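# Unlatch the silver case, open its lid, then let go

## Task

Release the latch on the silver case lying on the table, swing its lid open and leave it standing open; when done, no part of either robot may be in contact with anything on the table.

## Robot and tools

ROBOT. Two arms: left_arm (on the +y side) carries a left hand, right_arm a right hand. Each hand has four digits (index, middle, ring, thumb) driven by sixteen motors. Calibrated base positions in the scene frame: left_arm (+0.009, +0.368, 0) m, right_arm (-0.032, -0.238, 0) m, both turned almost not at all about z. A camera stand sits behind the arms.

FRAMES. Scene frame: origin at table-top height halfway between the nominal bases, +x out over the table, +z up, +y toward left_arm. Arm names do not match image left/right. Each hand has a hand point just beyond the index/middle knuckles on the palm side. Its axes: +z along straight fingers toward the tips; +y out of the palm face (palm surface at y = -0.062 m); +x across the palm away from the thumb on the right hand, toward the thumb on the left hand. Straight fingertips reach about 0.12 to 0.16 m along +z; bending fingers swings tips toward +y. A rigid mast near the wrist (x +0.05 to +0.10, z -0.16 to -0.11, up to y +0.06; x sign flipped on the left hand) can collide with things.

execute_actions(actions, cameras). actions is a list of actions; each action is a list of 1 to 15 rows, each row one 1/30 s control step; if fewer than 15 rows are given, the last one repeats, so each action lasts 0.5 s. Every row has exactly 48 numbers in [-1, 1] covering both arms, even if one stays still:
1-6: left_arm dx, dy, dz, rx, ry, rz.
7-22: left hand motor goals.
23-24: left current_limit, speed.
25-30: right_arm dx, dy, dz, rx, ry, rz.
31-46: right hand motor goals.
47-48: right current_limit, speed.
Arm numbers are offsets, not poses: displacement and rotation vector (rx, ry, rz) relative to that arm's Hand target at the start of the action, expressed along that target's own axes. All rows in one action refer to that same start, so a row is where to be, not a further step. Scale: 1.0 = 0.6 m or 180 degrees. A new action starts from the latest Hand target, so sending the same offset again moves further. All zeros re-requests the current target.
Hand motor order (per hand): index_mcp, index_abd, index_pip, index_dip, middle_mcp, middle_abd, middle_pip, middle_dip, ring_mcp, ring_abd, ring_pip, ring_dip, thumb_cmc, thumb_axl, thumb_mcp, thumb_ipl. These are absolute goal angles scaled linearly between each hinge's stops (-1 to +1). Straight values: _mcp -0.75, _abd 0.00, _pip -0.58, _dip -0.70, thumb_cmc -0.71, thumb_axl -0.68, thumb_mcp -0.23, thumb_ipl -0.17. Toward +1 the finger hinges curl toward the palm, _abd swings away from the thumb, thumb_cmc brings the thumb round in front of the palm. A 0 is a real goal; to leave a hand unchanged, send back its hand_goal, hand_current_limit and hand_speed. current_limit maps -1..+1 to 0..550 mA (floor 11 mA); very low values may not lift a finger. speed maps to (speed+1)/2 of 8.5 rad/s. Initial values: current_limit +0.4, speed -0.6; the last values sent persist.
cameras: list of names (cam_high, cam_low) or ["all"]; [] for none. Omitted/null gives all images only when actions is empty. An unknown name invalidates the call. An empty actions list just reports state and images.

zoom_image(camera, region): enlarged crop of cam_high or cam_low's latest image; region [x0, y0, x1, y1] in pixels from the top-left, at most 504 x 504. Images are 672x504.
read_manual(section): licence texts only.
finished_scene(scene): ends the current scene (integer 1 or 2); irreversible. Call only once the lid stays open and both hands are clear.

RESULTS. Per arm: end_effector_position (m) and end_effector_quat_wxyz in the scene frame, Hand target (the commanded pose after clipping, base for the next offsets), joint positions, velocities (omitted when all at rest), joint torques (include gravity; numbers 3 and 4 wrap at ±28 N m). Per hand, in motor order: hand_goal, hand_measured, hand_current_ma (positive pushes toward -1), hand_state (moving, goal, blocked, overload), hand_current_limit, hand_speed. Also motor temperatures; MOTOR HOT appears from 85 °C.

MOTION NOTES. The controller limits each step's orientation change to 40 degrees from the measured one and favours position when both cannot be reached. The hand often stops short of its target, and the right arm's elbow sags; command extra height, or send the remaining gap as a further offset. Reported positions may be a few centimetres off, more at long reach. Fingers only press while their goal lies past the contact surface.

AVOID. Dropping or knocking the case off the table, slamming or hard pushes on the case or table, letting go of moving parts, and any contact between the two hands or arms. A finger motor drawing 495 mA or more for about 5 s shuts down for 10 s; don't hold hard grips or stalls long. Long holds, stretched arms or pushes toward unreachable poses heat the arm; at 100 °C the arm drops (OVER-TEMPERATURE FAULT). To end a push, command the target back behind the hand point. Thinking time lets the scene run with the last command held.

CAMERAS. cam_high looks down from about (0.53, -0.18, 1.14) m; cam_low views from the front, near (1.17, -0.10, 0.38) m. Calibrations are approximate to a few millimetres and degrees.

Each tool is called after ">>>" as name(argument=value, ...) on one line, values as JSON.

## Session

>>> execute_actions(actions=[], cameras=["cam_high","cam_low"])

>>> zoom_image(camera="cam_high", region=[220, 230, 480, 430])

>>> zoom_image(camera="cam_low", region=[180, 40, 460, 280])

Scene clock: 0.00 s.
left_arm: end_effector_position=(+0.6561, +0.4074, +0.3539) hand_goal=(-0.754, +0.000, -0.576, -0.696, -0.754, +0.000, -0.576, -0.696, -0.754, +0.000, -0.576, -0.696, -0.714, -0.678, -0.226, -0.168) hand_measured=(-0.754, +0.000, -0.576, -0.696, -0.754, +0.000, -0.576, -0.696, -0.754, +0.000, -0.576, -0.696, -0.714, -0.678, -0.226, -0.168) hand_current_ma=(+0, +0, +0, +0, +0, +0, +0, +0, +0, +0, +0, +0, +0, +0, +0, +0) hand_state=(goal, goal, goal, goal, goal, goal, goal, goal, goal, goal, goal, goal, goal, goal, goal, goal) hand_current_limit=0.40 hand_speed=-0.60 end_effector_quat_wxyz=(+0.522, +0.803, +0.141, +0.249) | right_arm: end_effector_position=(+0.4002, -0.4417, +0.3820) hand_goal=(-0.754, +0.000, -0.576, -0.696, -0.754, +0.000, -0.576, -0.696, -0.754, +0.000, -0.576, -0.696, -0.714, -0.678, -0.226, -0.168) hand_measured=(-0.754, +0.000, -0.576, -0.696, -0.754, +0.000, -0.576, -0.696, -0.754, +0.000, -0.576, -0.696, -0.714, -0.678, -0.226, -0.168) hand_current_ma=(+0, +0, +0, +0, +0, +0, +0, +0, +0, +0, +0, +0, +0, +0, +0, +0) hand_state=(goal, goal, goal, goal, goal, goal, goal, goal, goal, goal, goal, goal, goal, goal, goal, goal) hand_current_limit=0.40 hand_speed=-0.60 end_effector_quat_wxyz=(+0.209, +0.895, +0.392, +0.039)
Joint positions: left_arm=[0.369 1.758 1.486 -0.654 1.144 1.151] | right_arm=[-0.176 1.224 1.391 -1.418 0.29 0.484]
Joint velocities: within noise
Joint torques (N m): no reading
Motor temperatures (°C): left_arm=[28 30 32 29 31 29] | right_arm=[28 30 32 27 30 30]
Heat: left arm: hottest elbow 32 °C; right arm: hottest elbow 32 °C.
Hand target: left_arm +0.6595, +0.4087, +0.3633; +0.520, +0.803, +0.135, +0.259 | right_arm +0.4043, -0.4425, +0.3904; +0.214, +0.894, +0.391, +0.046

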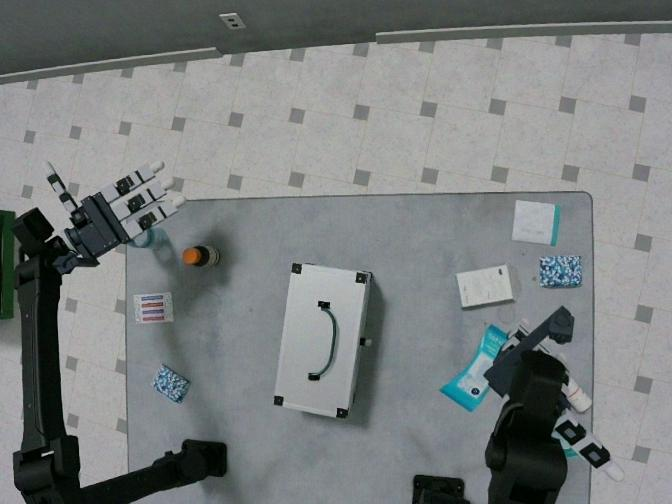

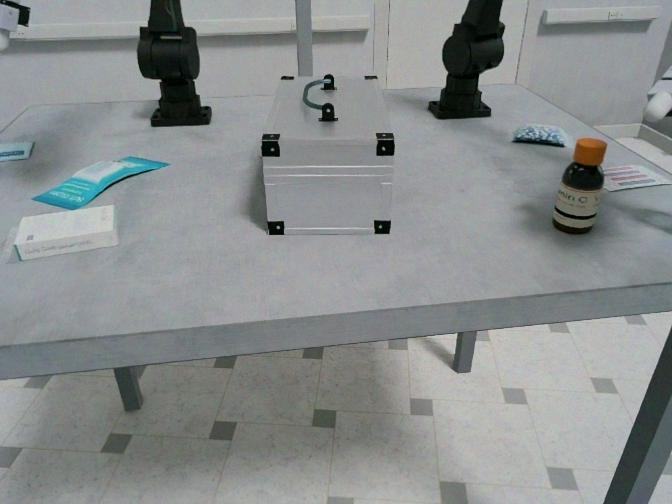

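Scaled by 1.938.

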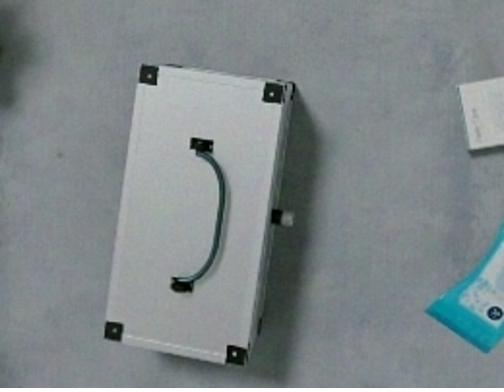

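Scaled by 1.800.

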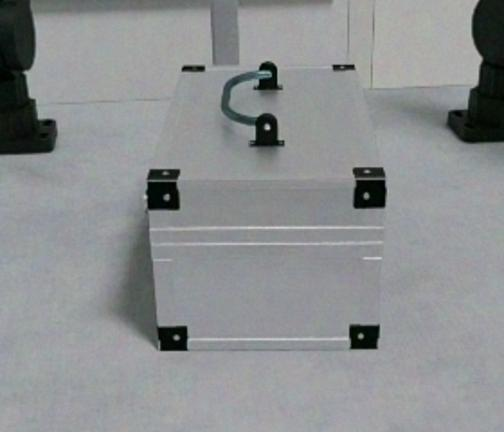

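>>> execute_actions(actions=[[[-0.069,0.051,-0.072,0.1332,0.0347,-0.1010,-0.548,0,-0.796,-0.7,-0.959,0,-0.358,-0.7,0.479,0,0.81,-0.696,-0.714,-0.678,-0.226,-0.168,0.5,-0.6,0,0,0,0.1394,0.0158,0.0548,0.479,0,-0.576,-0.696,0.479,0,0.95,-0.696,0.479,0,0.95,-0.696,-0.714,-0.678,-0.226,-0.168,0.5,-0.6]],[[-0.197,0.070,-0.015,0.1332,0.0347,-0.1010,-0.548,0,-0.796,-0.7,-0.959,0,-0.358,-0.7,0.479,0,0.81,-0.696,-0.714,-0.678,-0.226,-0.168,0.5,-0.6,0.021,-0.080,0.033,0,0,-0.15,0.479,0,-0.576,-0.696,0.479,0,0.95,-0.696,0.479,0,0.95,-0.696,-0.714,-0.678,-0.226,-0.168,0.5,-0.6]],[[-0.231,-0.017,0.003,0.1332,0.0347,-0.1010,-0.548,0,-0.796,-0.7,-0.959,0,-0.358,-0.7,0.479,0,0.81,-0.696,-0.714,-0.678,-0.226,-0.168,0.5,-0.6,0.055,-0.062,0.033,0,0,-0.15,0.479,0,-0.576,-0.696,0.479,0,0.95,-0.696,0.479,0,0.95,-0.696,-0.714,-0.678,-0.226,-0.168,0.5,-0.6]]], cameras=["cam_high"])

Scene clock: 50.87 s.
left_arm: end_effector_position=(+0.4515, +0.1923, +0.4065) hand_goal=(-0.548, +0.000, -0.796, -0.700, -0.960, +0.000, -0.358, -0.700, +0.478, +0.000, +0.810, -0.696, -0.714, -0.678, -0.226, -0.168) hand_measured=(-0.552, +0.000, -0.796, -0.698, -0.960, +0.000, -0.360, -0.698, +0.466, +0.000, +0.808, -0.696, -0.718, -0.678, -0.224, -0.168) hand_current_ma=(-2, +0, +0, +1, +0, +0, -1, +1, -11, +0, -1, +0, -2, +0, +1, +0) hand_state=(goal, goal, goal, goal, goal, goal, goal, goal, goal, goal, goal, goal, goal, goal, goal, goal) hand_current_limit=0.50 hand_speed=-0.60 end_effector_quat_wxyz=(+0.084, +0.761, +0.641, +0.047) | right_arm: end_effector_position=(+0.3695, -0.3489, +0.3514) hand_goal=(+0.478, +0.000, -0.576, -0.696, +0.478, +0.000, +0.950, -0.696, +0.478, +0.000, +0.950, -0.696, -0.714, -0.678, -0.226, -0.168) hand_measured=(+0.460, +0.000, -0.576, -0.696, +0.464, +0.000, +0.948, -0.696, +0.464, +0.000, +0.948, -0.696, -0.716, -0.678, -0.224, -0.168) hand_current_ma=(-74, +0, -2, +0, -61, +0, -7, +0, -62, +0, -6, +0, -6, +3, +13, +1) hand_state=(goal, goal, goal, goal, goal, goal, goal, goal, goal, goal, goal, goal, goal, goal, goal, goal) hand_current_limit=0.50 hand_speed=-0.60 end_effector_quat_wxyz=(+0.050, +0.701, +0.711, +0.027)
Joint positions: left_arm=[-0.47 1.315 1.635 -1.698 -0.024 -0.313] | right_arm=[-0.236 1.147 1.368 -1.679 0 -0.287]
Joint torques (N m): left_arm=[0.5 -8.23 12.15 -0.05 -0.25 0] | right_arm=[-1.85 -9.05 9.18 0.77 -0.12 -0.07]
Motor temperatures (°C): left_arm=[28 32 36 29 32 29] | right_arm=[28 31 41 27 30 30]
Heat: left arm: hottest elbow 36 °C; right arm: hottest elbow 41 °C.
Hand target: left_arm +0.4594, +0.1888, +0.4235; +0.000, +0.754, +0.657, -0.001 | right_arm +0.3663, -0.3508, +0.3506; +0.000, +0.700, +0.714, +0.000
Off the commanded pose: left_arm 0.019 m, 11 deg | right_arm 0.004 m, 6 deg.
joint sent to its limit (left arm) — joint 4 (wrist pitch), lower limit. The joint targets are off in orientation, not in position.
joint sent to its limit (right arm) — joint 4 (wrist pitch), lower limit. The joint targets are off in orientation, not in position.
Images, in order (width x height): cam_high 672x504.

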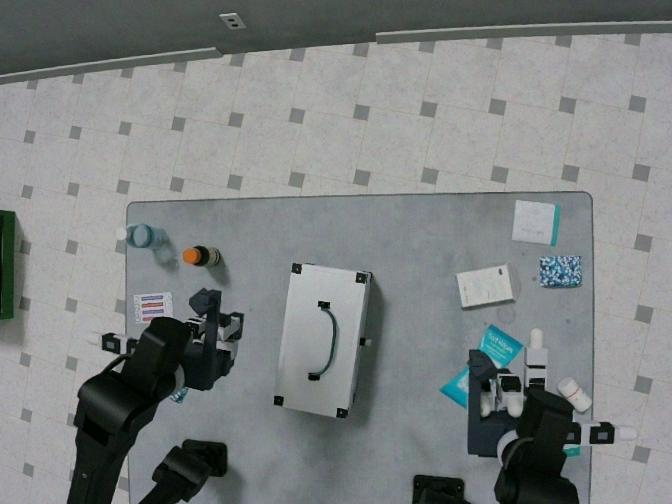

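>>> execute_actions(actions=[[[-0.174,-0.035,0.044,0,0,0,-0.548,0,-0.796,-0.7,-0.959,0,-0.358,-0.7,0.479,0,0.81,-0.696,-0.714,-0.678,-0.226,-0.168,0.5,-0.6,0.082,-0.031,0.083,0,0,-0.15,0.479,0,-0.576,-0.696,0.479,0,0.95,-0.696,0.479,0,0.95,-0.696,-0.714,-0.678,-0.226,-0.168,0.5,-0.6]],[[-0.174,-0.035,0.044,0,0,0,-0.548,0,-0.796,-0.7,-0.959,0,-0.358,-0.7,0.479,0,0.81,-0.696,-0.714,-0.678,-0.226,-0.168,0.5,-0.6,0.087,0.010,0.083,0,0,-0.15,0.479,0,-0.576,-0.696,0.479,0,0.95,-0.696,0.479,0,0.95,-0.696,-0.714,-0.678,-0.226,-0.168,0.5,-0.6]],[[0,0,0,0,0,0,-0.548,0,-0.796,-0.7,-0.959,0,-0.358,-0.7,0.479,0,0.81,-0.696,-0.714,-0.678,-0.226,-0.168,0.5,-0.6,0.073,0.048,0.083,0,0,-0.15,0.479,0,-0.576,-0.696,0.479,0,0.95,-0.696,0.479,0,0.95,-0.696,-0.714,-0.678,-0.226,-0.168,0.5,-0.6]]], cameras=["cam_high","cam_low"])

Scene clock: 59.60 s.
left_arm: end_effector_position=(+0.3793, -0.0114, +0.3532) hand_goal=(-0.548, +0.000, -0.796, -0.700, -0.960, +0.000, -0.358, -0.700, +0.478, +0.000, +0.810, -0.696, -0.714, -0.678, -0.226, -0.168) hand_measured=(-0.550, +0.000, -0.796, -0.698, -0.958, +0.000, -0.360, -0.698, +0.466, +0.000, +0.808, -0.696, -0.716, -0.678, -0.224, -0.168) hand_current_ma=(-1, +0, +0, +1, +0, +0, -1, +1, -11, +0, -1, +0, -1, +0, +1, +0) hand_state=(goal, goal, goal, goal, goal, goal, goal, goal, goal, goal, goal, goal, goal, goal, goal, goal) hand_current_limit=0.50 hand_speed=-0.60 end_effector_quat_wxyz=(+0.046, +0.762, +0.646, +0.006) | right_arm: end_effector_position=(+0.3059, -0.2079, +0.2095) hand_goal=(+0.478, +0.000, -0.576, -0.696, +0.478, +0.000, +0.950, -0.696, +0.478, +0.000, +0.950, -0.696, -0.714, -0.678, -0.226, -0.168) hand_measured=(+0.462, +0.000, -0.576, -0.696, +0.464, +0.000, +0.948, -0.696, +0.464, +0.000, +0.948, -0.696, -0.716, -0.678, -0.222, -0.168) hand_current_ma=(-69, +0, -2, +0, -54, +0, -7, +0, -55, +0, -6, +0, -5, +3, +14, +1) hand_state=(goal, goal, goal, goal, goal, goal, goal, goal, goal, goal, goal, goal, goal, goal, goal, goal) hand_current_limit=0.50 hand_speed=-0.60 end_effector_quat_wxyz=(+0.009, +0.079, +0.997, -0.002)
Joint positions: left_arm=[-0.93 1.56 1.783 -1.702 -0.019 -0.782] | right_arm=[-0.124 1.132 1.013 -1.434 0.003 -1.574]
Joint torques (N m): left_arm=[1.79 -12.69 11.93 -0.14 -0.22 -0.01] | right_arm=[-0.5 -6.12 8.99 0.94 -0.41 -0.09]
Heat: left arm: hottest elbow 38 °C; right arm: hottest elbow 41 °C.
Hand target: left_arm +0.3893, -0.0123, +0.3709; +0.000, +0.754, +0.657, -0.001 | right_arm +0.3080, -0.2045, +0.2012; +0.001, +0.069, +0.998, +0.000
Off the commanded pose: left_arm 0.020 m, 6 deg | right_arm 0.009 m, 2 deg.
joint sent to its limit (left arm) — joint 4 (wrist pitch), lower limit. The joint targets are off in orientation, not in position.

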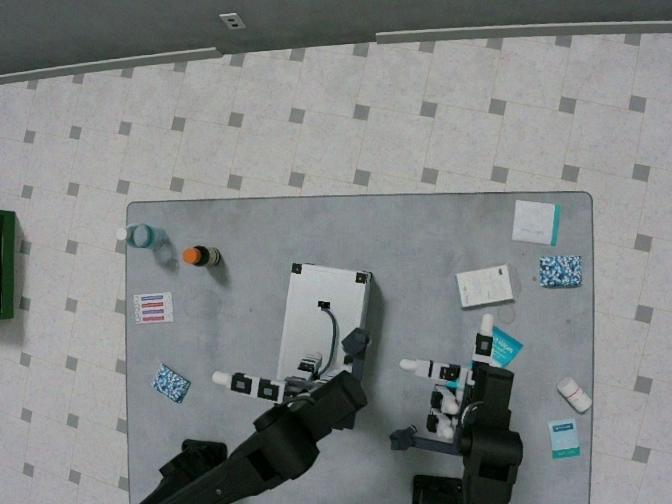

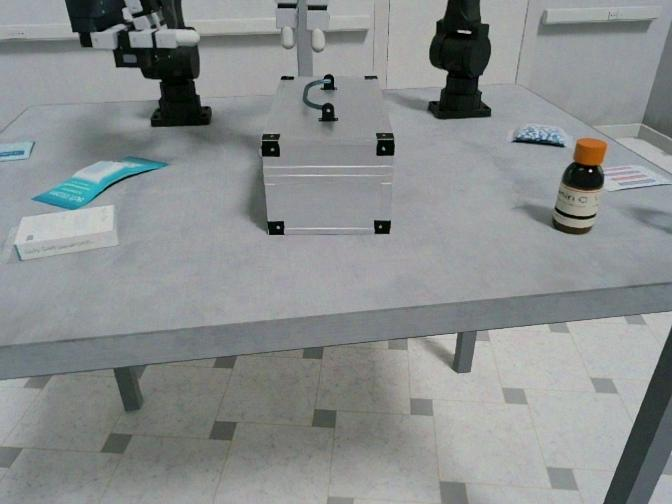

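>>> execute_actions(actions=[[[-0.004,0.01,0.04,0,0,0,-0.548,0,-0.796,-0.7,-0.959,0,-0.358,-0.7,0.479,0,0.81,-0.696,-0.714,-0.678,-0.226,-0.168,0.5,-0.6,0,0,0.081,0,0,0,0.479,0,-0.576,-0.696,0.479,0,0.95,-0.696,0.479,0,0.95,-0.696,-0.714,-0.678,-0.226,-0.168,0.5,-0.6]],[[0,0,0.04,0,0,0,-0.548,0,-0.796,-0.7,-0.959,0,-0.358,-0.7,0.479,0,0.81,-0.696,-0.714,-0.678,-0.226,-0.168,0.5,-0.6,0,0.02,0.081,0,0,0,0.479,0,-0.576,-0.696,0.479,0,0.95,-0.696,0.479,0,0.95,-0.696,-0.714,-0.678,-0.226,-0.168,0.5,-0.6]],[[0,0,0.0,0,0,0,-0.548,0,-0.796,-0.7,-0.959,0,-0.358,-0.7,0.479,0,0.81,-0.696,-0.714,-0.678,-0.226,-0.168,0.5,-0.6,0,0.03,0.07,0,0,0,0.479,0,-0.576,-0.696,0.479,0,0.95,-0.696,0.479,0,0.95,-0.696,-0.714,-0.678,-0.226,-0.168,0.5,-0.6]]], cameras=["cam_high","cam_low"])

>>> zoom_image(camera="cam_low", region=[160, 20, 400, 200])

>>> zoom_image(camera="cam_high", region=[270, 250, 480, 430])

Scene clock: 68.67 s.
left_arm: end_effector_position=(+0.3857, -0.0180, +0.3293) hand_goal=(-0.548, +0.000, -0.796, -0.700, -0.960, +0.000, -0.358, -0.700, +0.478, +0.000, +0.810, -0.696, -0.714, -0.678, -0.226, -0.168) hand_measured=(-0.550, +0.000, -0.796, -0.698, -0.958, +0.000, -0.360, -0.698, +0.466, +0.000, +0.808, -0.696, -0.716, -0.678, -0.224, -0.168) hand_current_ma=(-1, +0, +0, +1, +0, +0, -1, +1, -11, +0, -1, +0, -1, +0, +1, +0) hand_state=(goal, goal, goal, goal, goal, goal, goal, goal, goal, goal, goal, goal, goal, goal, goal, goal) hand_current_limit=0.50 hand_speed=-0.60 end_effector_quat_wxyz=(+0.023, +0.760, +0.649, +0.001) | right_arm: end_effector_position=(+0.3114, -0.1778, +0.0690) hand_goal=(+0.478, +0.000, -0.576, -0.696, +0.478, +0.000, +0.950, -0.696, +0.478, +0.000, +0.950, -0.696, -0.714, -0.678, -0.226, -0.168) hand_measured=(+0.462, +0.000, -0.576, -0.696, +0.464, +0.000, +0.948, -0.696, +0.464, +0.000, +0.948, -0.696, -0.716, -0.678, -0.222, -0.168) hand_current_ma=(-69, +0, -2, +0, -54, +0, -7, +0, -55, +0, -6, +0, -5, +3, +14, +1) hand_state=(goal, goal, goal, goal, goal, goal, goal, goal, goal, goal, goal, goal, goal, goal, goal, goal) hand_current_limit=0.50 hand_speed=-0.60 end_effector_quat_wxyz=(+0.007, +0.068, +0.998, -0.001)
Joint positions: left_arm=[-0.923 1.605 1.783 -1.702 -0.006 -0.782] | right_arm=[-0.027 1.282 0.741 -1.016 0.002 -1.499]
Joint torques (N m): left_arm=[2.02 -12.28 8.92 -0.25 -0.11 0.02] | right_arm=[0.03 -7.18 8.01 0.81 -0.34 0.13]
Heat: left arm: hottest elbow 38 °C; right arm: hottest elbow 40 °C.
Hand target: left_arm +0.3948, -0.0156, +0.3229; +0.000, +0.754, +0.657, -0.001 | right_arm +0.3122, -0.1749, +0.0619; +0.000, +0.068, +0.998, +0.000
Off the commanded pose: left_arm 0.011 m, 3 deg | right_arm 0.008 m, 1 deg.
joint sent to its limit (left arm) — joint 4 (wrist pitch), lower limit. The joint targets still meet the commanded pose.

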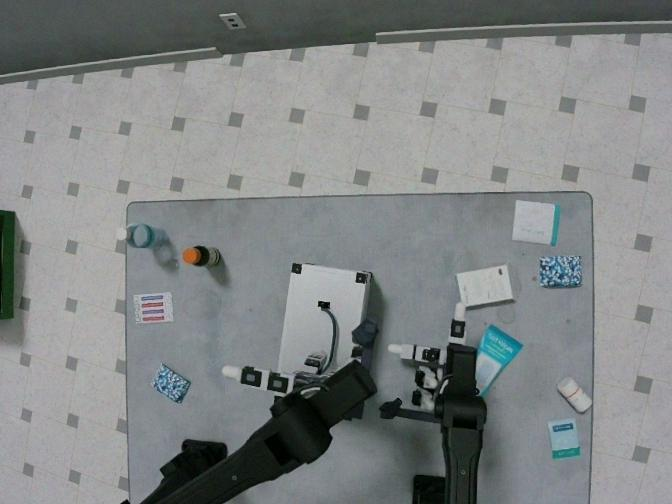

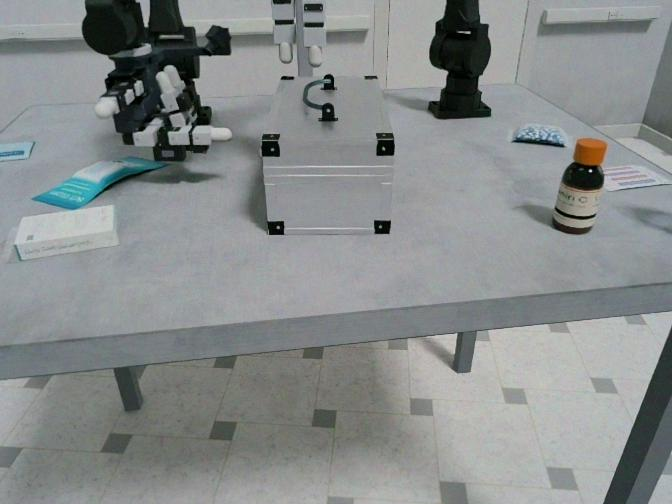

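Scaled by 2.100.

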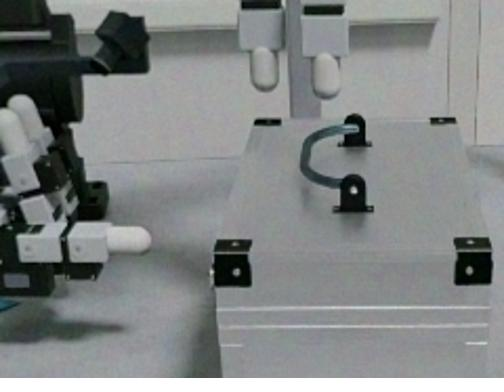

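Scaled by 2.400.

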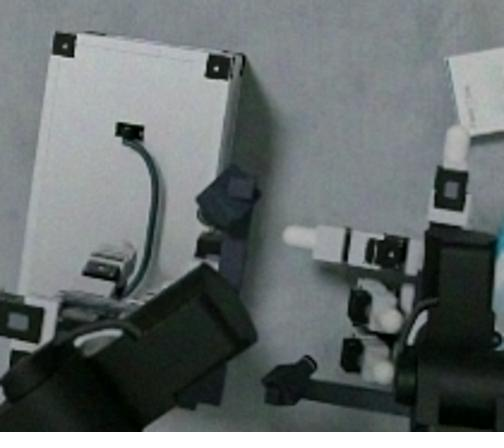

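>>> execute_actions(actions=[[[0.012,0.006,0.03,0,0,0,-0.548,0,-0.796,-0.7,-0.959,0,-0.358,-0.7,0.479,0,0.81,-0.696,-0.714,-0.678,-0.226,-0.168,0.5,-0.6,-0.004,0,0.045,0,0,0,0.479,0,-0.576,-0.696,0.479,0,0.95,-0.696,0.479,0,0.95,-0.696,-0.714,-0.678,-0.226,-0.168,0.5,-0.6]],[[0,0,0.03,0,0,0,-0.548,0,-0.796,-0.7,-0.959,0,-0.358,-0.7,0.479,0,0.81,-0.696,-0.714,-0.678,-0.226,-0.168,0.5,-0.6,0,0,0,0,0,0,0.479,0,-0.576,-0.696,0.479,0,0.95,-0.696,0.479,0,0.95,-0.696,-0.714,-0.678,-0.226,-0.168,0.5,-0.6]]], cameras=["cam_low"])

>>> zoom_image(camera="cam_low", region=[200, 60, 360, 180])

Scene clock: 79.37 s.
left_arm: end_effector_position=(+0.3914, -0.0099, +0.2941) hand_goal=(-0.548, +0.000, -0.796, -0.700, -0.960, +0.000, -0.358, -0.700, +0.478, +0.000, +0.810, -0.696, -0.714, -0.678, -0.226, -0.168) hand_measured=(-0.550, +0.000, -0.796, -0.698, -0.958, +0.000, -0.360, -0.698, +0.466, +0.000, +0.808, -0.696, -0.716, -0.678, -0.224, -0.168) hand_current_ma=(-1, +0, +0, +1, +0, +0, -1, +1, -11, +0, -1, +0, -1, +0, +1, +0) hand_state=(goal, goal, goal, goal, goal, goal, goal, goal, goal, goal, goal, goal, goal, goal, goal, goal) hand_current_limit=0.50 hand_speed=-0.60 end_effector_quat_wxyz=(+0.003, +0.756, +0.655, +0.000) | right_arm: end_effector_position=(+0.3159, -0.1781, +0.0433) hand_goal=(+0.478, +0.000, -0.576, -0.696, +0.478, +0.000, +0.950, -0.696, +0.478, +0.000, +0.950, -0.696, -0.714, -0.678, -0.226, -0.168) hand_measured=(+0.462, +0.000, -0.576, -0.696, +0.464, +0.000, +0.948, -0.696, +0.464, +0.000, +0.948, -0.696, -0.716, -0.678, -0.222, -0.168) hand_current_ma=(-69, +0, -2, +0, -54, +0, -7, +0, -55, +0, -6, +0, -5, +3, +14, +1) hand_state=(goal, goal, goal, goal, goal, goal, goal, goal, goal, goal, goal, goal, goal, goal, goal, goal) hand_current_limit=0.50 hand_speed=-0.60 end_effector_quat_wxyz=(+0.009, +0.068, +0.998, -0.001)
Joint positions: left_arm=[-0.903 1.614 1.707 -1.658 0 -0.776] | right_arm=[-0.027 1.338 0.711 -0.926 0.002 -1.498]
Joint torques (N m): left_arm=[1.85 -13.74 8.16 0.17 -0.13 0.12] | right_arm=[-0.32 -7.53 7.28 0.88 -0.32 0.12]
Heat: left arm: hottest elbow 38 °C; right arm: hottest elbow 39 °C.
Hand target: left_arm +0.3993, -0.0090, +0.2866; +0.000, +0.754, +0.657, -0.001 | right_arm +0.3147, -0.1752, +0.0349; +0.001, +0.069, +0.998, +0.000
Off the commanded pose: left_arm 0.011 m, 1 deg | right_arm 0.009 m, 1 deg.
Images, in order (width x height): cam_low 672x504.

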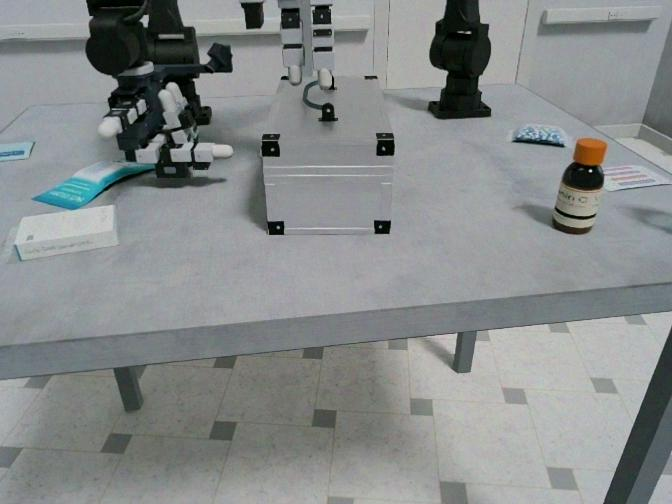

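Scaled by 3.150.

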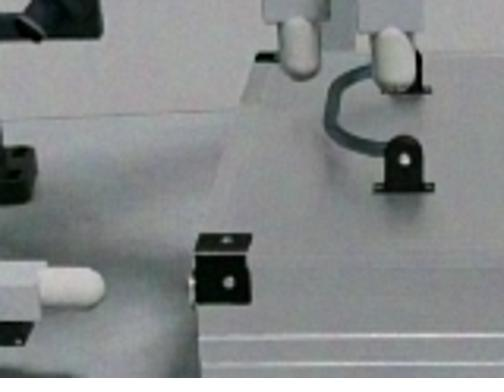

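>>> execute_actions(actions=[[[-0.01,0,0.015,0,0,0,-0.548,0,-0.796,-0.7,-0.959,0,-0.358,-0.7,0.479,0,0.81,-0.696,-0.714,-0.678,-0.226,-0.168,0.5,-0.6,0,0.05,0,0,0,0,0.479,0,-0.576,-0.696,0.479,0,0.95,-0.696,0.479,0,0.95,-0.696,-0.714,-0.678,-0.226,-0.168,0.5,-0.6]]], cameras=["all"])

Scene clock: 89.13 s.
left_arm: end_effector_position=(+0.3934, -0.0126, +0.2912) hand_goal=(-0.548, +0.000, -0.796, -0.700, -0.960, +0.000, -0.358, -0.700, +0.478, +0.000, +0.810, -0.696, -0.714, -0.678, -0.226, -0.168) hand_measured=(-0.550, +0.000, -0.796, -0.698, -0.958, +0.000, -0.360, -0.698, +0.466, +0.000, +0.808, -0.696, -0.716, -0.678, -0.224, -0.168) hand_current_ma=(-1, +0, +0, +1, +0, +0, -1, +1, -11, +0, -1, +0, -1, +0, +1, +0) hand_state=(goal, goal, goal, goal, goal, goal, goal, goal, goal, goal, goal, goal, goal, goal, goal, goal) hand_current_limit=0.50 hand_speed=-0.60 end_effector_quat_wxyz=(+0.009, +0.756, +0.655, +0.000) | right_arm: end_effector_position=(+0.3153, -0.1466, +0.0410) hand_goal=(+0.478, +0.000, -0.576, -0.696, +0.478, +0.000, +0.950, -0.696, +0.478, +0.000, +0.950, -0.696, -0.714, -0.678, -0.226, -0.168) hand_measured=(+0.462, +0.000, -0.576, -0.696, +0.464, +0.000, +0.948, -0.696, +0.464, +0.000, +0.948, -0.696, -0.716, -0.678, -0.222, -0.168) hand_current_ma=(-69, +0, -2, +0, -54, +0, -6, +0, -55, +0, -6, +0, -4, +3, +14, +1) hand_state=(goal, goal, goal, goal, goal, goal, goal, goal, goal, goal, goal, goal, goal, goal, goal, goal) hand_current_limit=0.50 hand_speed=-0.60 end_effector_quat_wxyz=(+0.005, +0.065, +0.998, +0.001)
Joint positions: left_arm=[-0.903 1.614 1.698 -1.636 0 -0.776] | right_arm=[0.072 1.346 0.711 -0.926 0 -1.405]
Joint torques (N m): left_arm=[1.14 -12.16 7.95 0.2 -0.13 0.02] | right_arm=[-0.79 -8.29 8.14 0.9 -0.26 0.13]
Heat: left arm: hottest elbow 38 °C; right arm: hottest elbow 39 °C.
Hand target: left_arm +0.3985, -0.0149, +0.2778; +0.000, +0.754, +0.657, -0.001 | right_arm +0.3188, -0.1455, +0.0350; +0.001, +0.068, +0.998, +0.000
Off the commanded pose: left_arm 0.015 m, 1 deg | right_arm 0.007 m, 1 deg.

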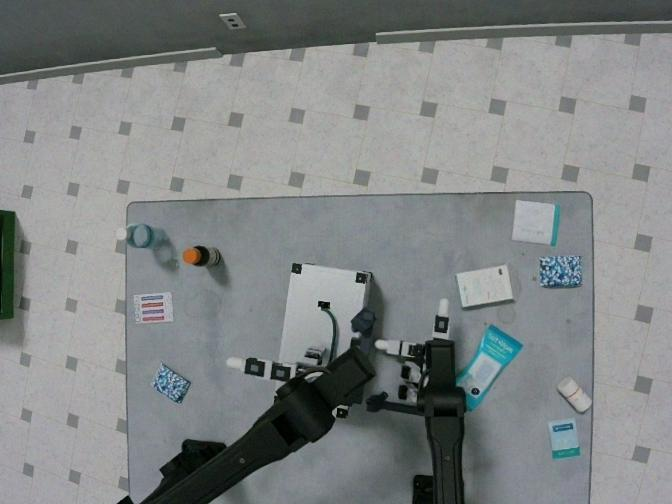

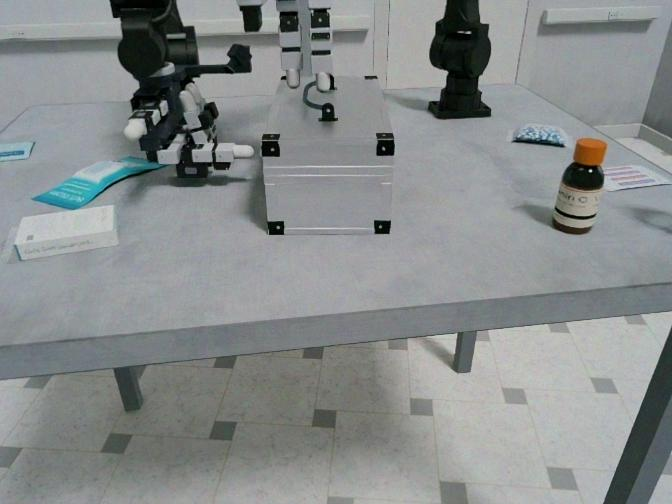

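>>> zoom_image(camera="cam_low", region=[200, 60, 360, 180])

>>> zoom_image(camera="cam_high", region=[300, 260, 460, 420])

Scaled by 3.150.

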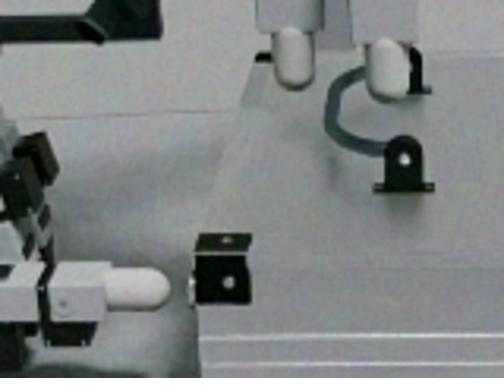

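Scaled by 3.150.

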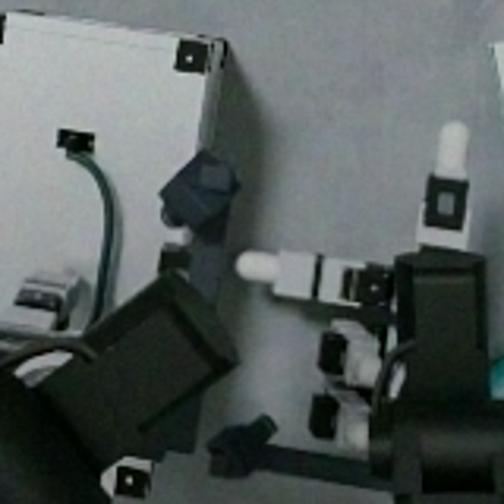

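>>> execute_actions(actions=[[[-0.006,0,0.015,0,0,0,-0.548,0,-0.796,-0.7,-0.959,0,-0.358,-0.7,0.479,0,0.81,-0.696,-0.714,-0.678,-0.226,-0.168,0.5,-0.6,0,0.035,0,0,0,0,0.479,0,-0.576,-0.696,0.479,0,0.95,-0.696,0.479,0,0.95,-0.696,-0.714,-0.678,-0.226,-0.168,0.5,-0.6]]], cameras=["cam_low"])

>>> zoom_image(camera="cam_low", region=[200, 60, 360, 180])

Scene clock: 94.53 s.
left_arm: end_effector_position=(+0.3952, -0.0148, +0.2811) hand_goal=(-0.548, +0.000, -0.796, -0.700, -0.960, +0.000, -0.358, -0.700, +0.478, +0.000, +0.810, -0.696, -0.714, -0.678, -0.226, -0.168) hand_measured=(-0.550, +0.000, -0.796, -0.698, -0.958, +0.000, -0.360, -0.698, +0.466, +0.000, +0.808, -0.696, -0.716, -0.678, -0.224, -0.168) hand_current_ma=(-1, +0, +0, +1, +0, +0, -1, +1, -11, +0, -1, +0, -1, +0, +1, +0) hand_state=(goal, goal, goal, goal, goal, goal, goal, goal, goal, goal, goal, goal, goal, goal, goal, goal) hand_current_limit=0.50 hand_speed=-0.60 end_effector_quat_wxyz=(+0.008, +0.756, +0.655, +0.000) | right_arm: end_effector_position=(+0.3153, -0.1336, +0.0372) hand_goal=(+0.478, +0.000, -0.576, -0.696, +0.478, +0.000, +0.950, -0.696, +0.478, +0.000, +0.950, -0.696, -0.714, -0.678, -0.226, -0.168) hand_measured=(+0.476, +0.016, -0.574, -0.694, +0.464, +0.000, +0.948, -0.696, +0.464, +0.000, +0.948, -0.696, -0.714, -0.678, -0.222, -0.168) hand_current_ma=(-4, +56, +8, +5, -54, +0, -6, +0, -55, +0, -6, +0, -3, +3, +14, +1) hand_state=(goal, goal, goal, goal, goal, goal, goal, goal, goal, goal, goal, goal, goal, goal, goal, goal) hand_current_limit=0.50 hand_speed=-0.60 end_effector_quat_wxyz=(+0.001, +0.075, +0.997, -0.003)
Joint positions: left_arm=[-0.903 1.622 1.681 -1.614 0 -0.777] | right_arm=[0.119 1.356 0.711 -0.925 0.007 -1.338]
Joint torques (N m): left_arm=[0.73 -12.45 8.01 0.18 -0.13 -0.01] | right_arm=[1.08 -7.53 8.88 0.85 -0.58 0.1]
Heat: left arm: hottest elbow 38 °C; right arm: hottest elbow 39 °C.
Hand target: left_arm +0.3980, -0.0185, +0.2689; +0.000, +0.754, +0.657, -0.001 | right_arm +0.3217, -0.1246, +0.0349; +0.001, +0.068, +0.998, +0.000
Off the commanded pose: left_arm 0.013 m, 1 deg | right_arm 0.011 m, 1 deg.
Images, in order (width x height): cam_low 672x504.

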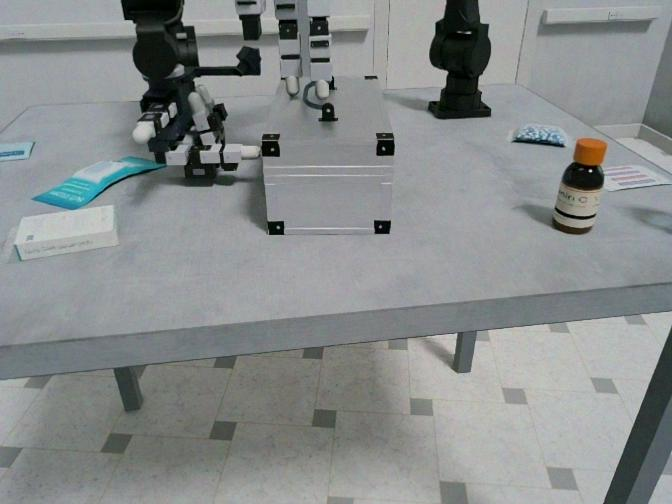

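Scaled by 3.150.

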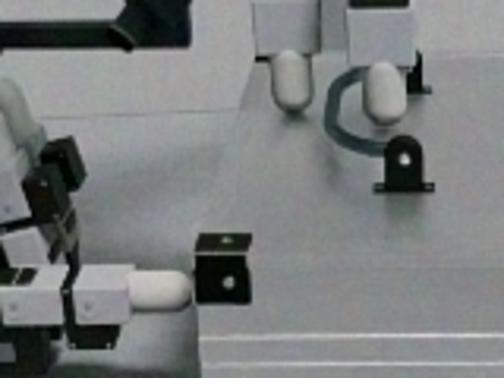

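>>> execute_actions(actions=[[[0,0,0.0,0,0,0,-0.548,0.35,-0.796,-0.7,-0.959,-0.35,-0.358,-0.7,0.479,0,0.81,-0.696,-0.714,-0.678,-0.226,-0.168,0.7,-0.6,0,0.02,0,0,0,0,0.479,0,-0.576,-0.696,0.479,0,0.95,-0.696,0.479,0,0.95,-0.696,-0.714,-0.678,-0.226,-0.168,0.5,-0.6]]], cameras=["cam_low"])

>>> zoom_image(camera="cam_low", region=[200, 60, 360, 180])

Scene clock: 99.70 s.
left_arm: end_effector_position=(+0.3951, -0.0143, +0.2810) hand_goal=(-0.548, +0.350, -0.796, -0.700, -0.960, -0.350, -0.358, -0.700, +0.478, +0.000, +0.810, -0.696, -0.714, -0.678, -0.226, -0.168) hand_measured=(-0.550, +0.124, -0.796, -0.698, -0.958, -0.120, -0.358, -0.698, +0.466, +0.000, +0.808, -0.696, -0.716, -0.678, -0.224, -0.168) hand_current_ma=(+0, -467, +0, +1, +0, +467, +0, +1, -11, +0, -1, +0, -1, +0, +1, +0) hand_state=(goal, blocked, goal, goal, goal, blocked, goal, goal, goal, goal, goal, goal, goal, goal, goal, goal) hand_current_limit=0.70 hand_speed=-0.60 end_effector_quat_wxyz=(+0.008, +0.753, +0.658, -0.001) | right_arm: end_effector_position=(+0.3155, -0.1277, +0.0349) hand_goal=(+0.478, +0.000, -0.576, -0.696, +0.478, +0.000, +0.950, -0.696, +0.478, +0.000, +0.950, -0.696, -0.714, -0.678, -0.226, -0.168) hand_measured=(+0.488, +0.020, -0.566, -0.690, +0.464, +0.000, +0.948, -0.696, +0.464, +0.000, +0.948, -0.696, -0.714, -0.678, -0.222, -0.168) hand_current_ma=(+37, +72, +38, +22, -54, +0, -6, +0, -55, +0, -6, +0, -3, +3, +14, +1) hand_state=(goal, blocked, goal, goal, goal, goal, goal, goal, goal, goal, goal, goal, goal, goal, goal, goal) hand_current_limit=0.50 hand_speed=-0.60 end_effector_quat_wxyz=(-0.002, +0.083, +0.996, -0.007)
Joint positions: left_arm=[-0.903 1.622 1.681 -1.614 0 -0.785] | right_arm=[0.144 1.362 0.711 -0.925 0.013 -1.297]
Joint torques (N m): left_arm=[0.73 -12.45 8.02 0.16 -0.15 0.07] | right_arm=[1.67 -7.53 9.32 0.96 -0.81 0.03]
Heat: left arm: hottest elbow 38 °C; right arm: hottest elbow 39 °C.
Hand target: left_arm +0.3980, -0.0185, +0.2689; +0.000, +0.754, +0.657, -0.001 | right_arm +0.3233, -0.1128, +0.0349; +0.001, +0.068, +0.998, +0.000
Off the commanded pose: left_arm 0.013 m, 1 deg | right_arm 0.017 m, 2 deg.
Images, in order (width x height): cam_low 672x504.

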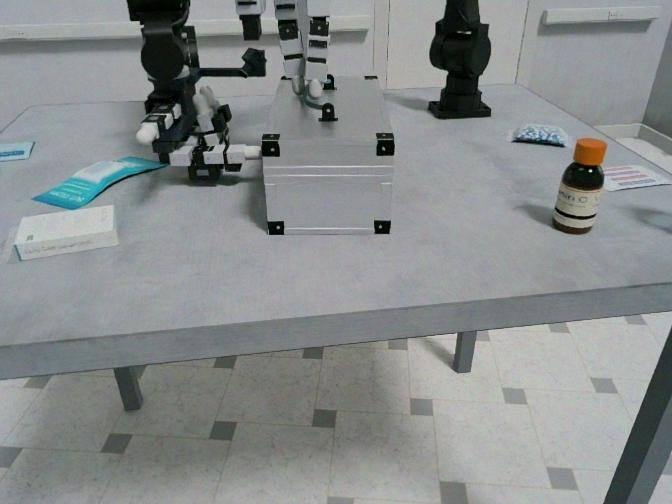

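Scaled by 3.150.

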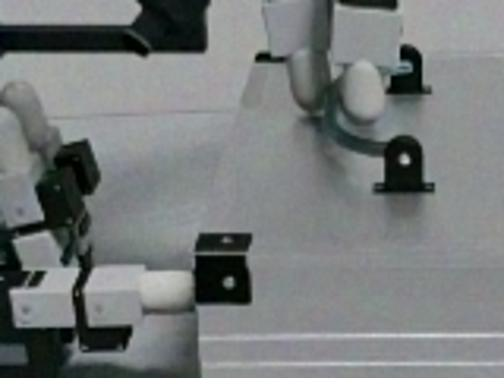

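>>> execute_actions(actions=[[[0.003,0,-0.035,0,0,0,-0.548,0.35,-0.796,-0.7,-0.959,-0.35,-0.358,-0.7,0.479,0,0.81,-0.696,-0.714,-0.678,-0.226,-0.168,0.7,-0.6,0,0.017,0,0,0,0,0.479,0,-0.576,-0.696,0.479,0,0.95,-0.696,0.479,0,0.95,-0.696,-0.714,-0.678,-0.226,-0.168,0.5,-0.6]],[[0.008,0,-0.025,0,0,0,-0.548,0.35,-0.796,-0.7,-0.959,-0.35,-0.358,-0.7,0.479,0,0.81,-0.696,-0.714,-0.678,-0.226,-0.168,0.7,-0.6,0,0,0,0,0,0,0.479,0,-0.576,-0.696,0.479,0,0.95,-0.696,0.479,0,0.95,-0.696,-0.714,-0.678,-0.226,-0.168,0.5,-0.6]]], cameras=["cam_low"])

>>> zoom_image(camera="cam_low", region=[200, 60, 360, 180])

Scene clock: 107.23 s.
left_arm: end_effector_position=(+0.3914, -0.0092, +0.2939) hand_goal=(-0.548, +0.350, -0.796, -0.700, -0.960, -0.350, -0.358, -0.700, +0.478, +0.000, +0.810, -0.696, -0.714, -0.678, -0.226, -0.168) hand_measured=(-0.530, +0.130, -0.788, -0.696, -0.952, -0.120, -0.352, -0.698, +0.466, +0.000, +0.808, -0.696, -0.716, -0.678, -0.224, -0.168) hand_current_ma=(+18, -468, +6, +1, +6, +467, +3, +1, -11, +0, -1, +0, -1, +0, +1, +0) hand_state=(goal, blocked, goal, goal, goal, blocked, goal, goal, goal, goal, goal, goal, goal, goal, goal, goal) hand_current_limit=0.70 hand_speed=-0.60 end_effector_quat_wxyz=(-0.005, +0.753, +0.658, +0.001) | right_arm: end_effector_position=(+0.3167, -0.1268, +0.0322) hand_goal=(+0.478, +0.000, -0.576, -0.696, +0.478, +0.000, +0.950, -0.696, +0.478, +0.000, +0.950, -0.696, -0.714, -0.678, -0.226, -0.168) hand_measured=(+0.500, +0.042, -0.556, -0.684, +0.464, +0.000, +0.948, -0.696, +0.464, +0.000, +0.948, -0.696, -0.714, -0.678, -0.222, -0.168) hand_current_ma=(+91, +156, +80, +46, -54, +0, -6, +0, -55, +0, -6, +0, -3, +3, +14, +1) hand_state=(blocked, blocked, goal, goal, goal, goal, goal, goal, goal, goal, goal, goal, goal, goal, goal, goal) hand_current_limit=0.50 hand_speed=-0.60 end_effector_quat_wxyz=(-0.003, +0.095, +0.995, -0.012)
Joint positions: left_arm=[-0.903 1.625 1.722 -1.677 0 -0.785] | right_arm=[0.156 1.368 0.711 -0.925 0.023 -1.261]
Joint torques (N m): left_arm=[1.44 -13.1 11.7 -1.11 -0.15 0.15] | right_arm=[3.31 -7.65 9.83 0.77 -1.23 -0.05]
Heat: left arm: hottest elbow 37 °C; right arm: hottest elbow 39 °C.
Hand target: left_arm +0.3990, -0.0120, +0.3047; +0.000, +0.754, +0.657, -0.001 | right_arm +0.3247, -0.1027, +0.0349; +0.001, +0.068, +0.998, +0.000
Off the commanded pose: left_arm 0.013 m, 1 deg | right_arm 0.025 m, 3 deg.
Images, in order (width x height): cam_low 672x504.

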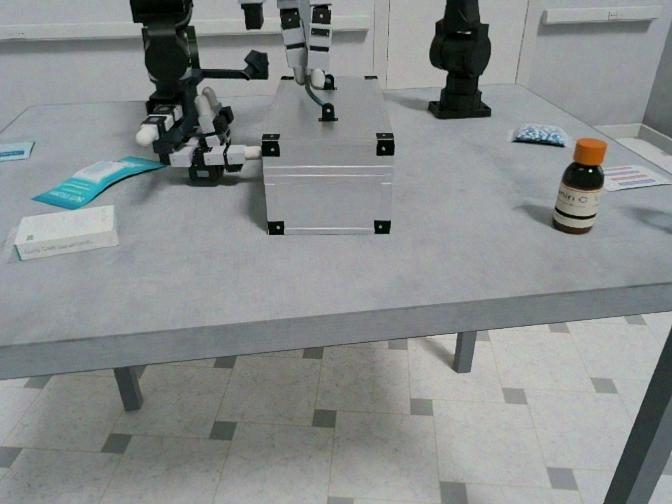

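Scaled by 3.150.

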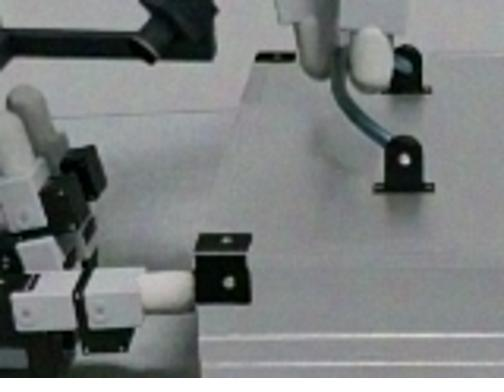

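>>> execute_actions(actions=[[[0.022,0,-0.025,0,0,0,-0.548,0.35,-0.796,-0.7,-0.959,-0.35,-0.358,-0.7,0.479,0,0.81,-0.696,-0.714,-0.678,-0.226,-0.168,0.7,-0.6,0,0,0,0,0,0,0.479,0,-0.576,-0.696,0.479,0,0.95,-0.696,0.479,0,0.95,-0.696,-0.714,-0.678,-0.226,-0.168,0.5,-0.6]],[[0.022,0,-0.018,0,0,0,-0.548,0.35,-0.796,-0.7,-0.959,-0.35,-0.358,-0.7,0.479,0,0.81,-0.696,-0.714,-0.678,-0.226,-0.168,0.7,-0.6,0,0,0,0,0,0,0.479,0,-0.576,-0.696,0.479,0,0.95,-0.696,0.479,0,0.95,-0.696,-0.714,-0.678,-0.226,-0.168,0.5,-0.6]]], cameras=["cam_low"])

>>> zoom_image(camera="cam_low", region=[200, 60, 360, 180])

Scene clock: 113.50 s.
left_arm: end_effector_position=(+0.3974, +0.0089, +0.3090) hand_goal=(-0.548, +0.350, -0.796, -0.700, -0.960, -0.350, -0.358, -0.700, +0.478, +0.000, +0.810, -0.696, -0.714, -0.678, -0.226, -0.168) hand_measured=(-0.546, +0.132, -0.792, -0.696, -0.968, -0.120, -0.358, -0.698, +0.466, +0.000, +0.808, -0.696, -0.716, -0.678, -0.224, -0.168) hand_current_ma=(+1, -468, +2, +1, -5, +467, +0, +0, -11, +0, -1, +0, -1, +0, +1, +0) hand_state=(goal, blocked, goal, goal, goal, blocked, goal, goal, goal, goal, goal, goal, goal, goal, goal, goal) hand_current_limit=0.70 hand_speed=-0.60 end_effector_quat_wxyz=(+0.002, +0.751, +0.661, +0.000) | right_arm: end_effector_position=(+0.3167, -0.1268, +0.0322) hand_goal=(+0.478, +0.000, -0.576, -0.696, +0.478, +0.000, +0.950, -0.696, +0.478, +0.000, +0.950, -0.696, -0.714, -0.678, -0.226, -0.168) hand_measured=(+0.500, +0.042, -0.556, -0.684, +0.464, +0.000, +0.948, -0.696, +0.464, +0.000, +0.948, -0.696, -0.714, -0.678, -0.222, -0.168) hand_current_ma=(+91, +156, +80, +46, -54, +0, -6, +0, -55, +0, -6, +0, -3, +3, +14, +1) hand_state=(blocked, blocked, goal, goal, goal, goal, goal, goal, goal, goal, goal, goal, goal, goal, goal, goal) hand_current_limit=0.50 hand_speed=-0.60 end_effector_quat_wxyz=(-0.003, +0.095, +0.995, -0.012)
Joint positions: left_arm=[-0.871 1.593 1.722 -1.695 0.001 -0.759] | right_arm=[0.156 1.368 0.711 -0.925 0.023 -1.261]
Joint torques (N m): left_arm=[1.79 -15.15 10.07 -0.66 -0.42 0.26] | right_arm=[2.9 -7.71 9.8 0.9 -1.25 -0.03]
Heat: left arm: hottest elbow 37 °C; right arm: hottest elbow 40 °C.
Hand target: left_arm +0.4026, +0.0142, +0.3305; +0.000, +0.754, +0.657, -0.001 | right_arm +0.3247, -0.1027, +0.0349; +0.001, +0.068, +0.998, +0.000
Off the commanded pose: left_arm 0.023 m, 1 deg | right_arm 0.026 m, 3 deg.
joint sent to its limit (left arm) — joint 4 (wrist pitch), lower limit. The joint targets still meet the commanded pose.
Images, in order (width x height): cam_low 672x504.

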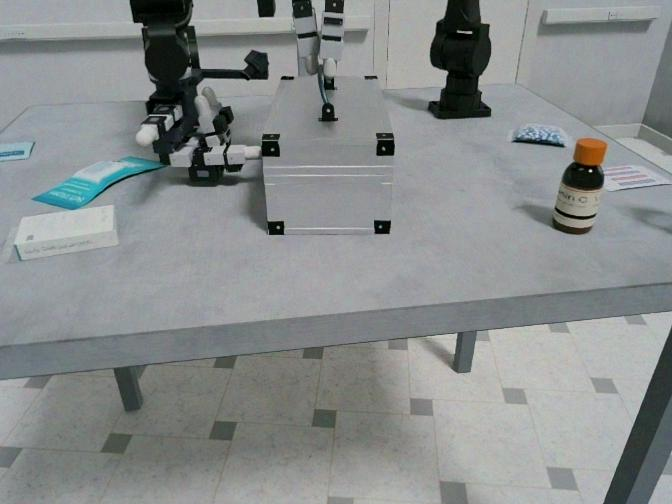

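Scaled by 3.150.

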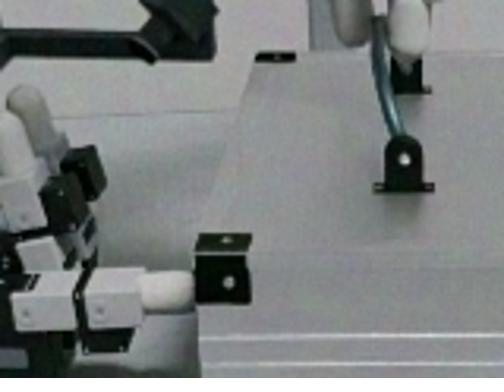

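>>> execute_actions(actions=[[[0.02,0,-0.008,0,0,0,-0.548,0.35,-0.796,-0.7,-0.959,-0.35,-0.358,-0.7,0.479,0,0.81,-0.696,-0.714,-0.678,-0.226,-0.168,0.7,-0.6,0,0,0,0,0,0,0.479,0,-0.576,-0.696,0.479,0,0.95,-0.696,0.479,0,0.95,-0.696,-0.714,-0.678,-0.226,-0.168,0.5,-0.6]],[[0.0,0,0,0,0,0,-0.548,0,-0.796,-0.7,-0.959,0,-0.358,-0.7,0.479,0,0.81,-0.696,-0.714,-0.678,-0.226,-0.168,0.7,-0.6,0,0,0,0,0,0,0.479,0,-0.576,-0.696,0.479,0,0.95,-0.696,0.479,0,0.95,-0.696,-0.714,-0.678,-0.226,-0.168,0.5,-0.6]],[[0.0,0,-0.05,0,0,0,-0.548,0,-0.796,-0.7,-0.959,0,-0.358,-0.7,0.479,0,0.81,-0.696,-0.714,-0.678,-0.226,-0.168,0.7,-0.6,0,0,0,0,0,0,0.479,0,-0.576,-0.696,0.479,0,0.95,-0.696,0.479,0,0.95,-0.696,-0.714,-0.678,-0.226,-0.168,0.5,-0.6]]], cameras=["cam_low"])

>>> zoom_image(camera="cam_low", region=[220, 20, 420, 170])

Scene clock: 121.70 s.
left_arm: end_effector_position=(+0.3970, +0.0238, +0.3407) hand_goal=(-0.548, +0.000, -0.796, -0.700, -0.960, +0.000, -0.358, -0.700, +0.478, +0.000, +0.810, -0.696, -0.714, -0.678, -0.226, -0.168) hand_measured=(-0.552, +0.004, -0.796, -0.698, -0.960, -0.002, -0.360, -0.702, +0.466, +0.000, +0.808, -0.696, -0.716, -0.678, -0.224, -0.168) hand_current_ma=(-2, +1, +0, +0, +0, -1, -1, +0, -11, +0, -1, +0, -1, +0, +1, +0) hand_state=(goal, goal, goal, goal, goal, goal, goal, goal, goal, goal, goal, goal, goal, goal, goal, goal) hand_current_limit=0.70 hand_speed=-0.60 end_effector_quat_wxyz=(+0.031, +0.757, +0.653, +0.007) | right_arm: end_effector_position=(+0.3167, -0.1268, +0.0322) hand_goal=(+0.478, +0.000, -0.576, -0.696, +0.478, +0.000, +0.950, -0.696, +0.478, +0.000, +0.950, -0.696, -0.714, -0.678, -0.226, -0.168) hand_measured=(+0.500, +0.042, -0.556, -0.684, +0.464, +0.000, +0.948, -0.696, +0.464, +0.000, +0.948, -0.696, -0.714, -0.678, -0.222, -0.168) hand_current_ma=(+91, +156, +80, +46, -54, +0, -6, +0, -55, +0, -6, +0, -3, +3, +14, +1) hand_state=(blocked, blocked, goal, goal, goal, goal, goal, goal, goal, goal, goal, goal, goal, goal, goal, goal) hand_current_limit=0.50 hand_speed=-0.60 end_effector_quat_wxyz=(-0.003, +0.095, +0.995, -0.012)
Joint positions: left_arm=[-0.854 1.532 1.722 -1.7 -0.014 -0.723] | right_arm=[0.156 1.368 0.711 -0.925 0.023 -1.261]
Joint torques (N m): left_arm=[1.79 -13.92 11.47 -0.32 -0.27 0.1] | right_arm=[3.19 -7.65 9.69 0.83 -1.22 -0.05]
Heat: left arm: hottest elbow 37 °C; right arm: hottest elbow 40 °C.
Hand target: left_arm +0.4042, +0.0261, +0.3653; +0.000, +0.754, +0.657, -0.001 | right_arm +0.3247, -0.1027, +0.0349; +0.001, +0.068, +0.998, +0.000
Off the commanded pose: left_arm 0.026 m, 4 deg | right_arm 0.026 m, 3 deg.
joint sent to its limit (left arm) — joint 4 (wrist pitch), lower limit. The joint targets are off in orientation, not in position.
Images, in order (width x height): cam_low 672x504.

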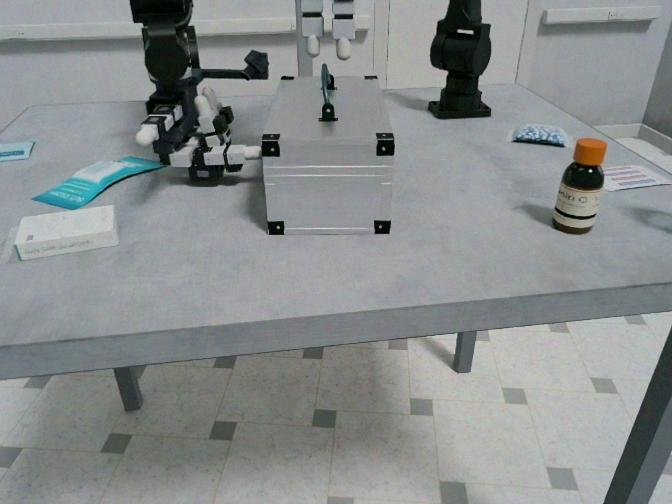

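Scaled by 2.520.

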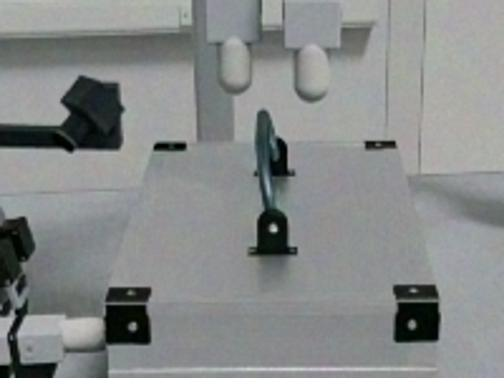

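>>> execute_actions(actions=[[[0,-0.03,0,0,0,0.16,-0.75,0,-0.58,0.67,-0.75,0,-0.58,0.67,0.479,0,0.81,-0.696,-0.714,-0.678,-0.226,-0.168,0.7,-0.6,0,0,0,0,0,0,0.479,0,-0.576,-0.696,0.479,0,0.95,-0.696,0.479,0,0.95,-0.696,-0.714,-0.678,-0.226,-0.168,0.5,-0.6]],[[0,-0.02,0,0,0,0.17,-0.75,0,-0.58,0.67,-0.75,0,-0.58,0.67,0.479,0,0.81,-0.696,-0.714,-0.678,-0.226,-0.168,0.7,-0.6,0,0,0,0,0,0,0.479,0,-0.576,-0.696,0.479,0,0.95,-0.696,0.479,0,0.95,-0.696,-0.714,-0.678,-0.226,-0.168,0.5,-0.6]],[[0,0,0,0,0,0.17,-0.75,0,-0.58,0.67,-0.75,0,-0.58,0.67,0.479,0,0.81,-0.696,-0.714,-0.678,-0.226,-0.168,0.7,-0.6,0,0,0,0,0,0,0.479,0,-0.576,-0.696,0.479,0,0.95,-0.696,0.479,0,0.95,-0.696,-0.714,-0.678,-0.226,-0.168,0.5,-0.6]]], cameras=["all"])

Scene clock: 132.27 s.
left_arm: end_effector_position=(+0.3648, +0.0393, +0.3518) hand_goal=(-0.750, +0.000, -0.580, +0.670, -0.750, +0.000, -0.580, +0.670, +0.478, +0.000, +0.810, -0.696, -0.714, -0.678, -0.226, -0.168) hand_measured=(-0.748, +0.002, -0.582, +0.666, -0.750, -0.002, -0.578, +0.666, +0.466, +0.000, +0.808, -0.696, -0.716, -0.678, -0.224, -0.168) hand_current_ma=(+1, +1, -1, -2, +0, -1, +1, -2, -11, +0, -1, +0, +0, +0, +1, +0) hand_state=(goal, goal, goal, goal, goal, goal, goal, goal, goal, goal, goal, goal, goal, goal, goal, goal) hand_current_limit=0.70 hand_speed=-0.60 end_effector_quat_wxyz=(+0.025, +0.997, -0.064, +0.029) | right_arm: end_effector_position=(+0.3167, -0.1268, +0.0322) hand_goal=(+0.478, +0.000, -0.576, -0.696, +0.478, +0.000, +0.950, -0.696, +0.478, +0.000, +0.950, -0.696, -0.714, -0.678, -0.226, -0.168) hand_measured=(+0.500, +0.042, -0.556, -0.684, +0.464, +0.000, +0.948, -0.696, +0.464, +0.000, +0.948, -0.696, -0.714, -0.678, -0.222, -0.168) hand_current_ma=(+91, +156, +80, +46, -54, +0, -6, +0, -55, +0, -6, +0, -3, +3, +14, +1) hand_state=(blocked, blocked, goal, goal, goal, goal, goal, goal, goal, goal, goal, goal, goal, goal, goal, goal) hand_current_limit=0.50 hand_speed=-0.60 end_effector_quat_wxyz=(-0.003, +0.095, +0.995, -0.012)
Joint positions: left_arm=[-0.589 1.411 1.617 -1.702 0.013 1.095] | right_arm=[0.156 1.368 0.711 -0.925 0.023 -1.261]
Joint torques (N m): left_arm=[1.55 -9.41 12.15 -0.12 0.13 0.11] | right_arm=[3.14 -7.82 9.62 0.88 -1.26 -0.03]
Heat: left arm: hottest elbow 38 °C; right arm: hottest elbow 41 °C.
Hand target: left_arm +0.3768, +0.0357, +0.3654; +0.000, +0.998, -0.068, +0.000 | right_arm +0.3247, -0.1027, +0.0349; +0.001, +0.068, +0.998, +0.000
Off the commanded pose: left_arm 0.018 m, 4 deg | right_arm 0.026 m, 3 deg.
joint sent to its limit (left arm) — joint 4 (wrist pitch), lower limit. The joint targets are off in orientation, not in position.

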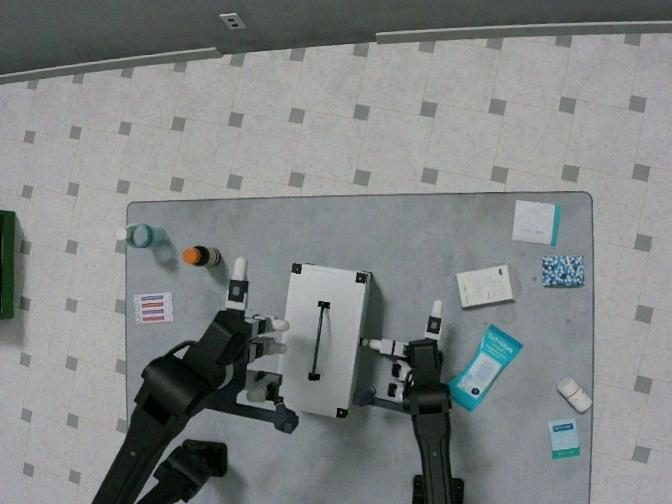

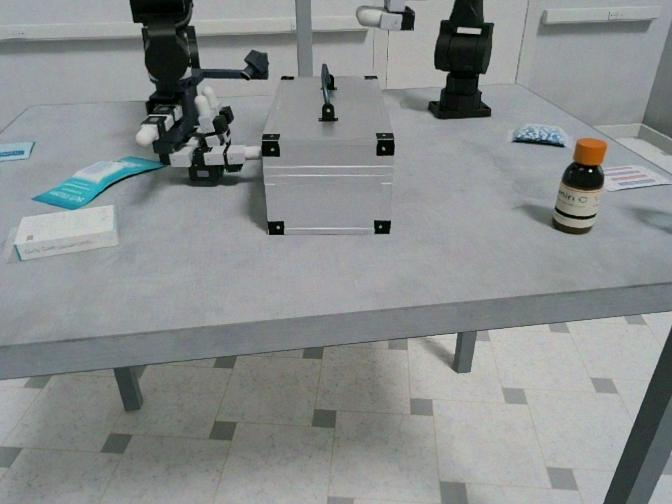

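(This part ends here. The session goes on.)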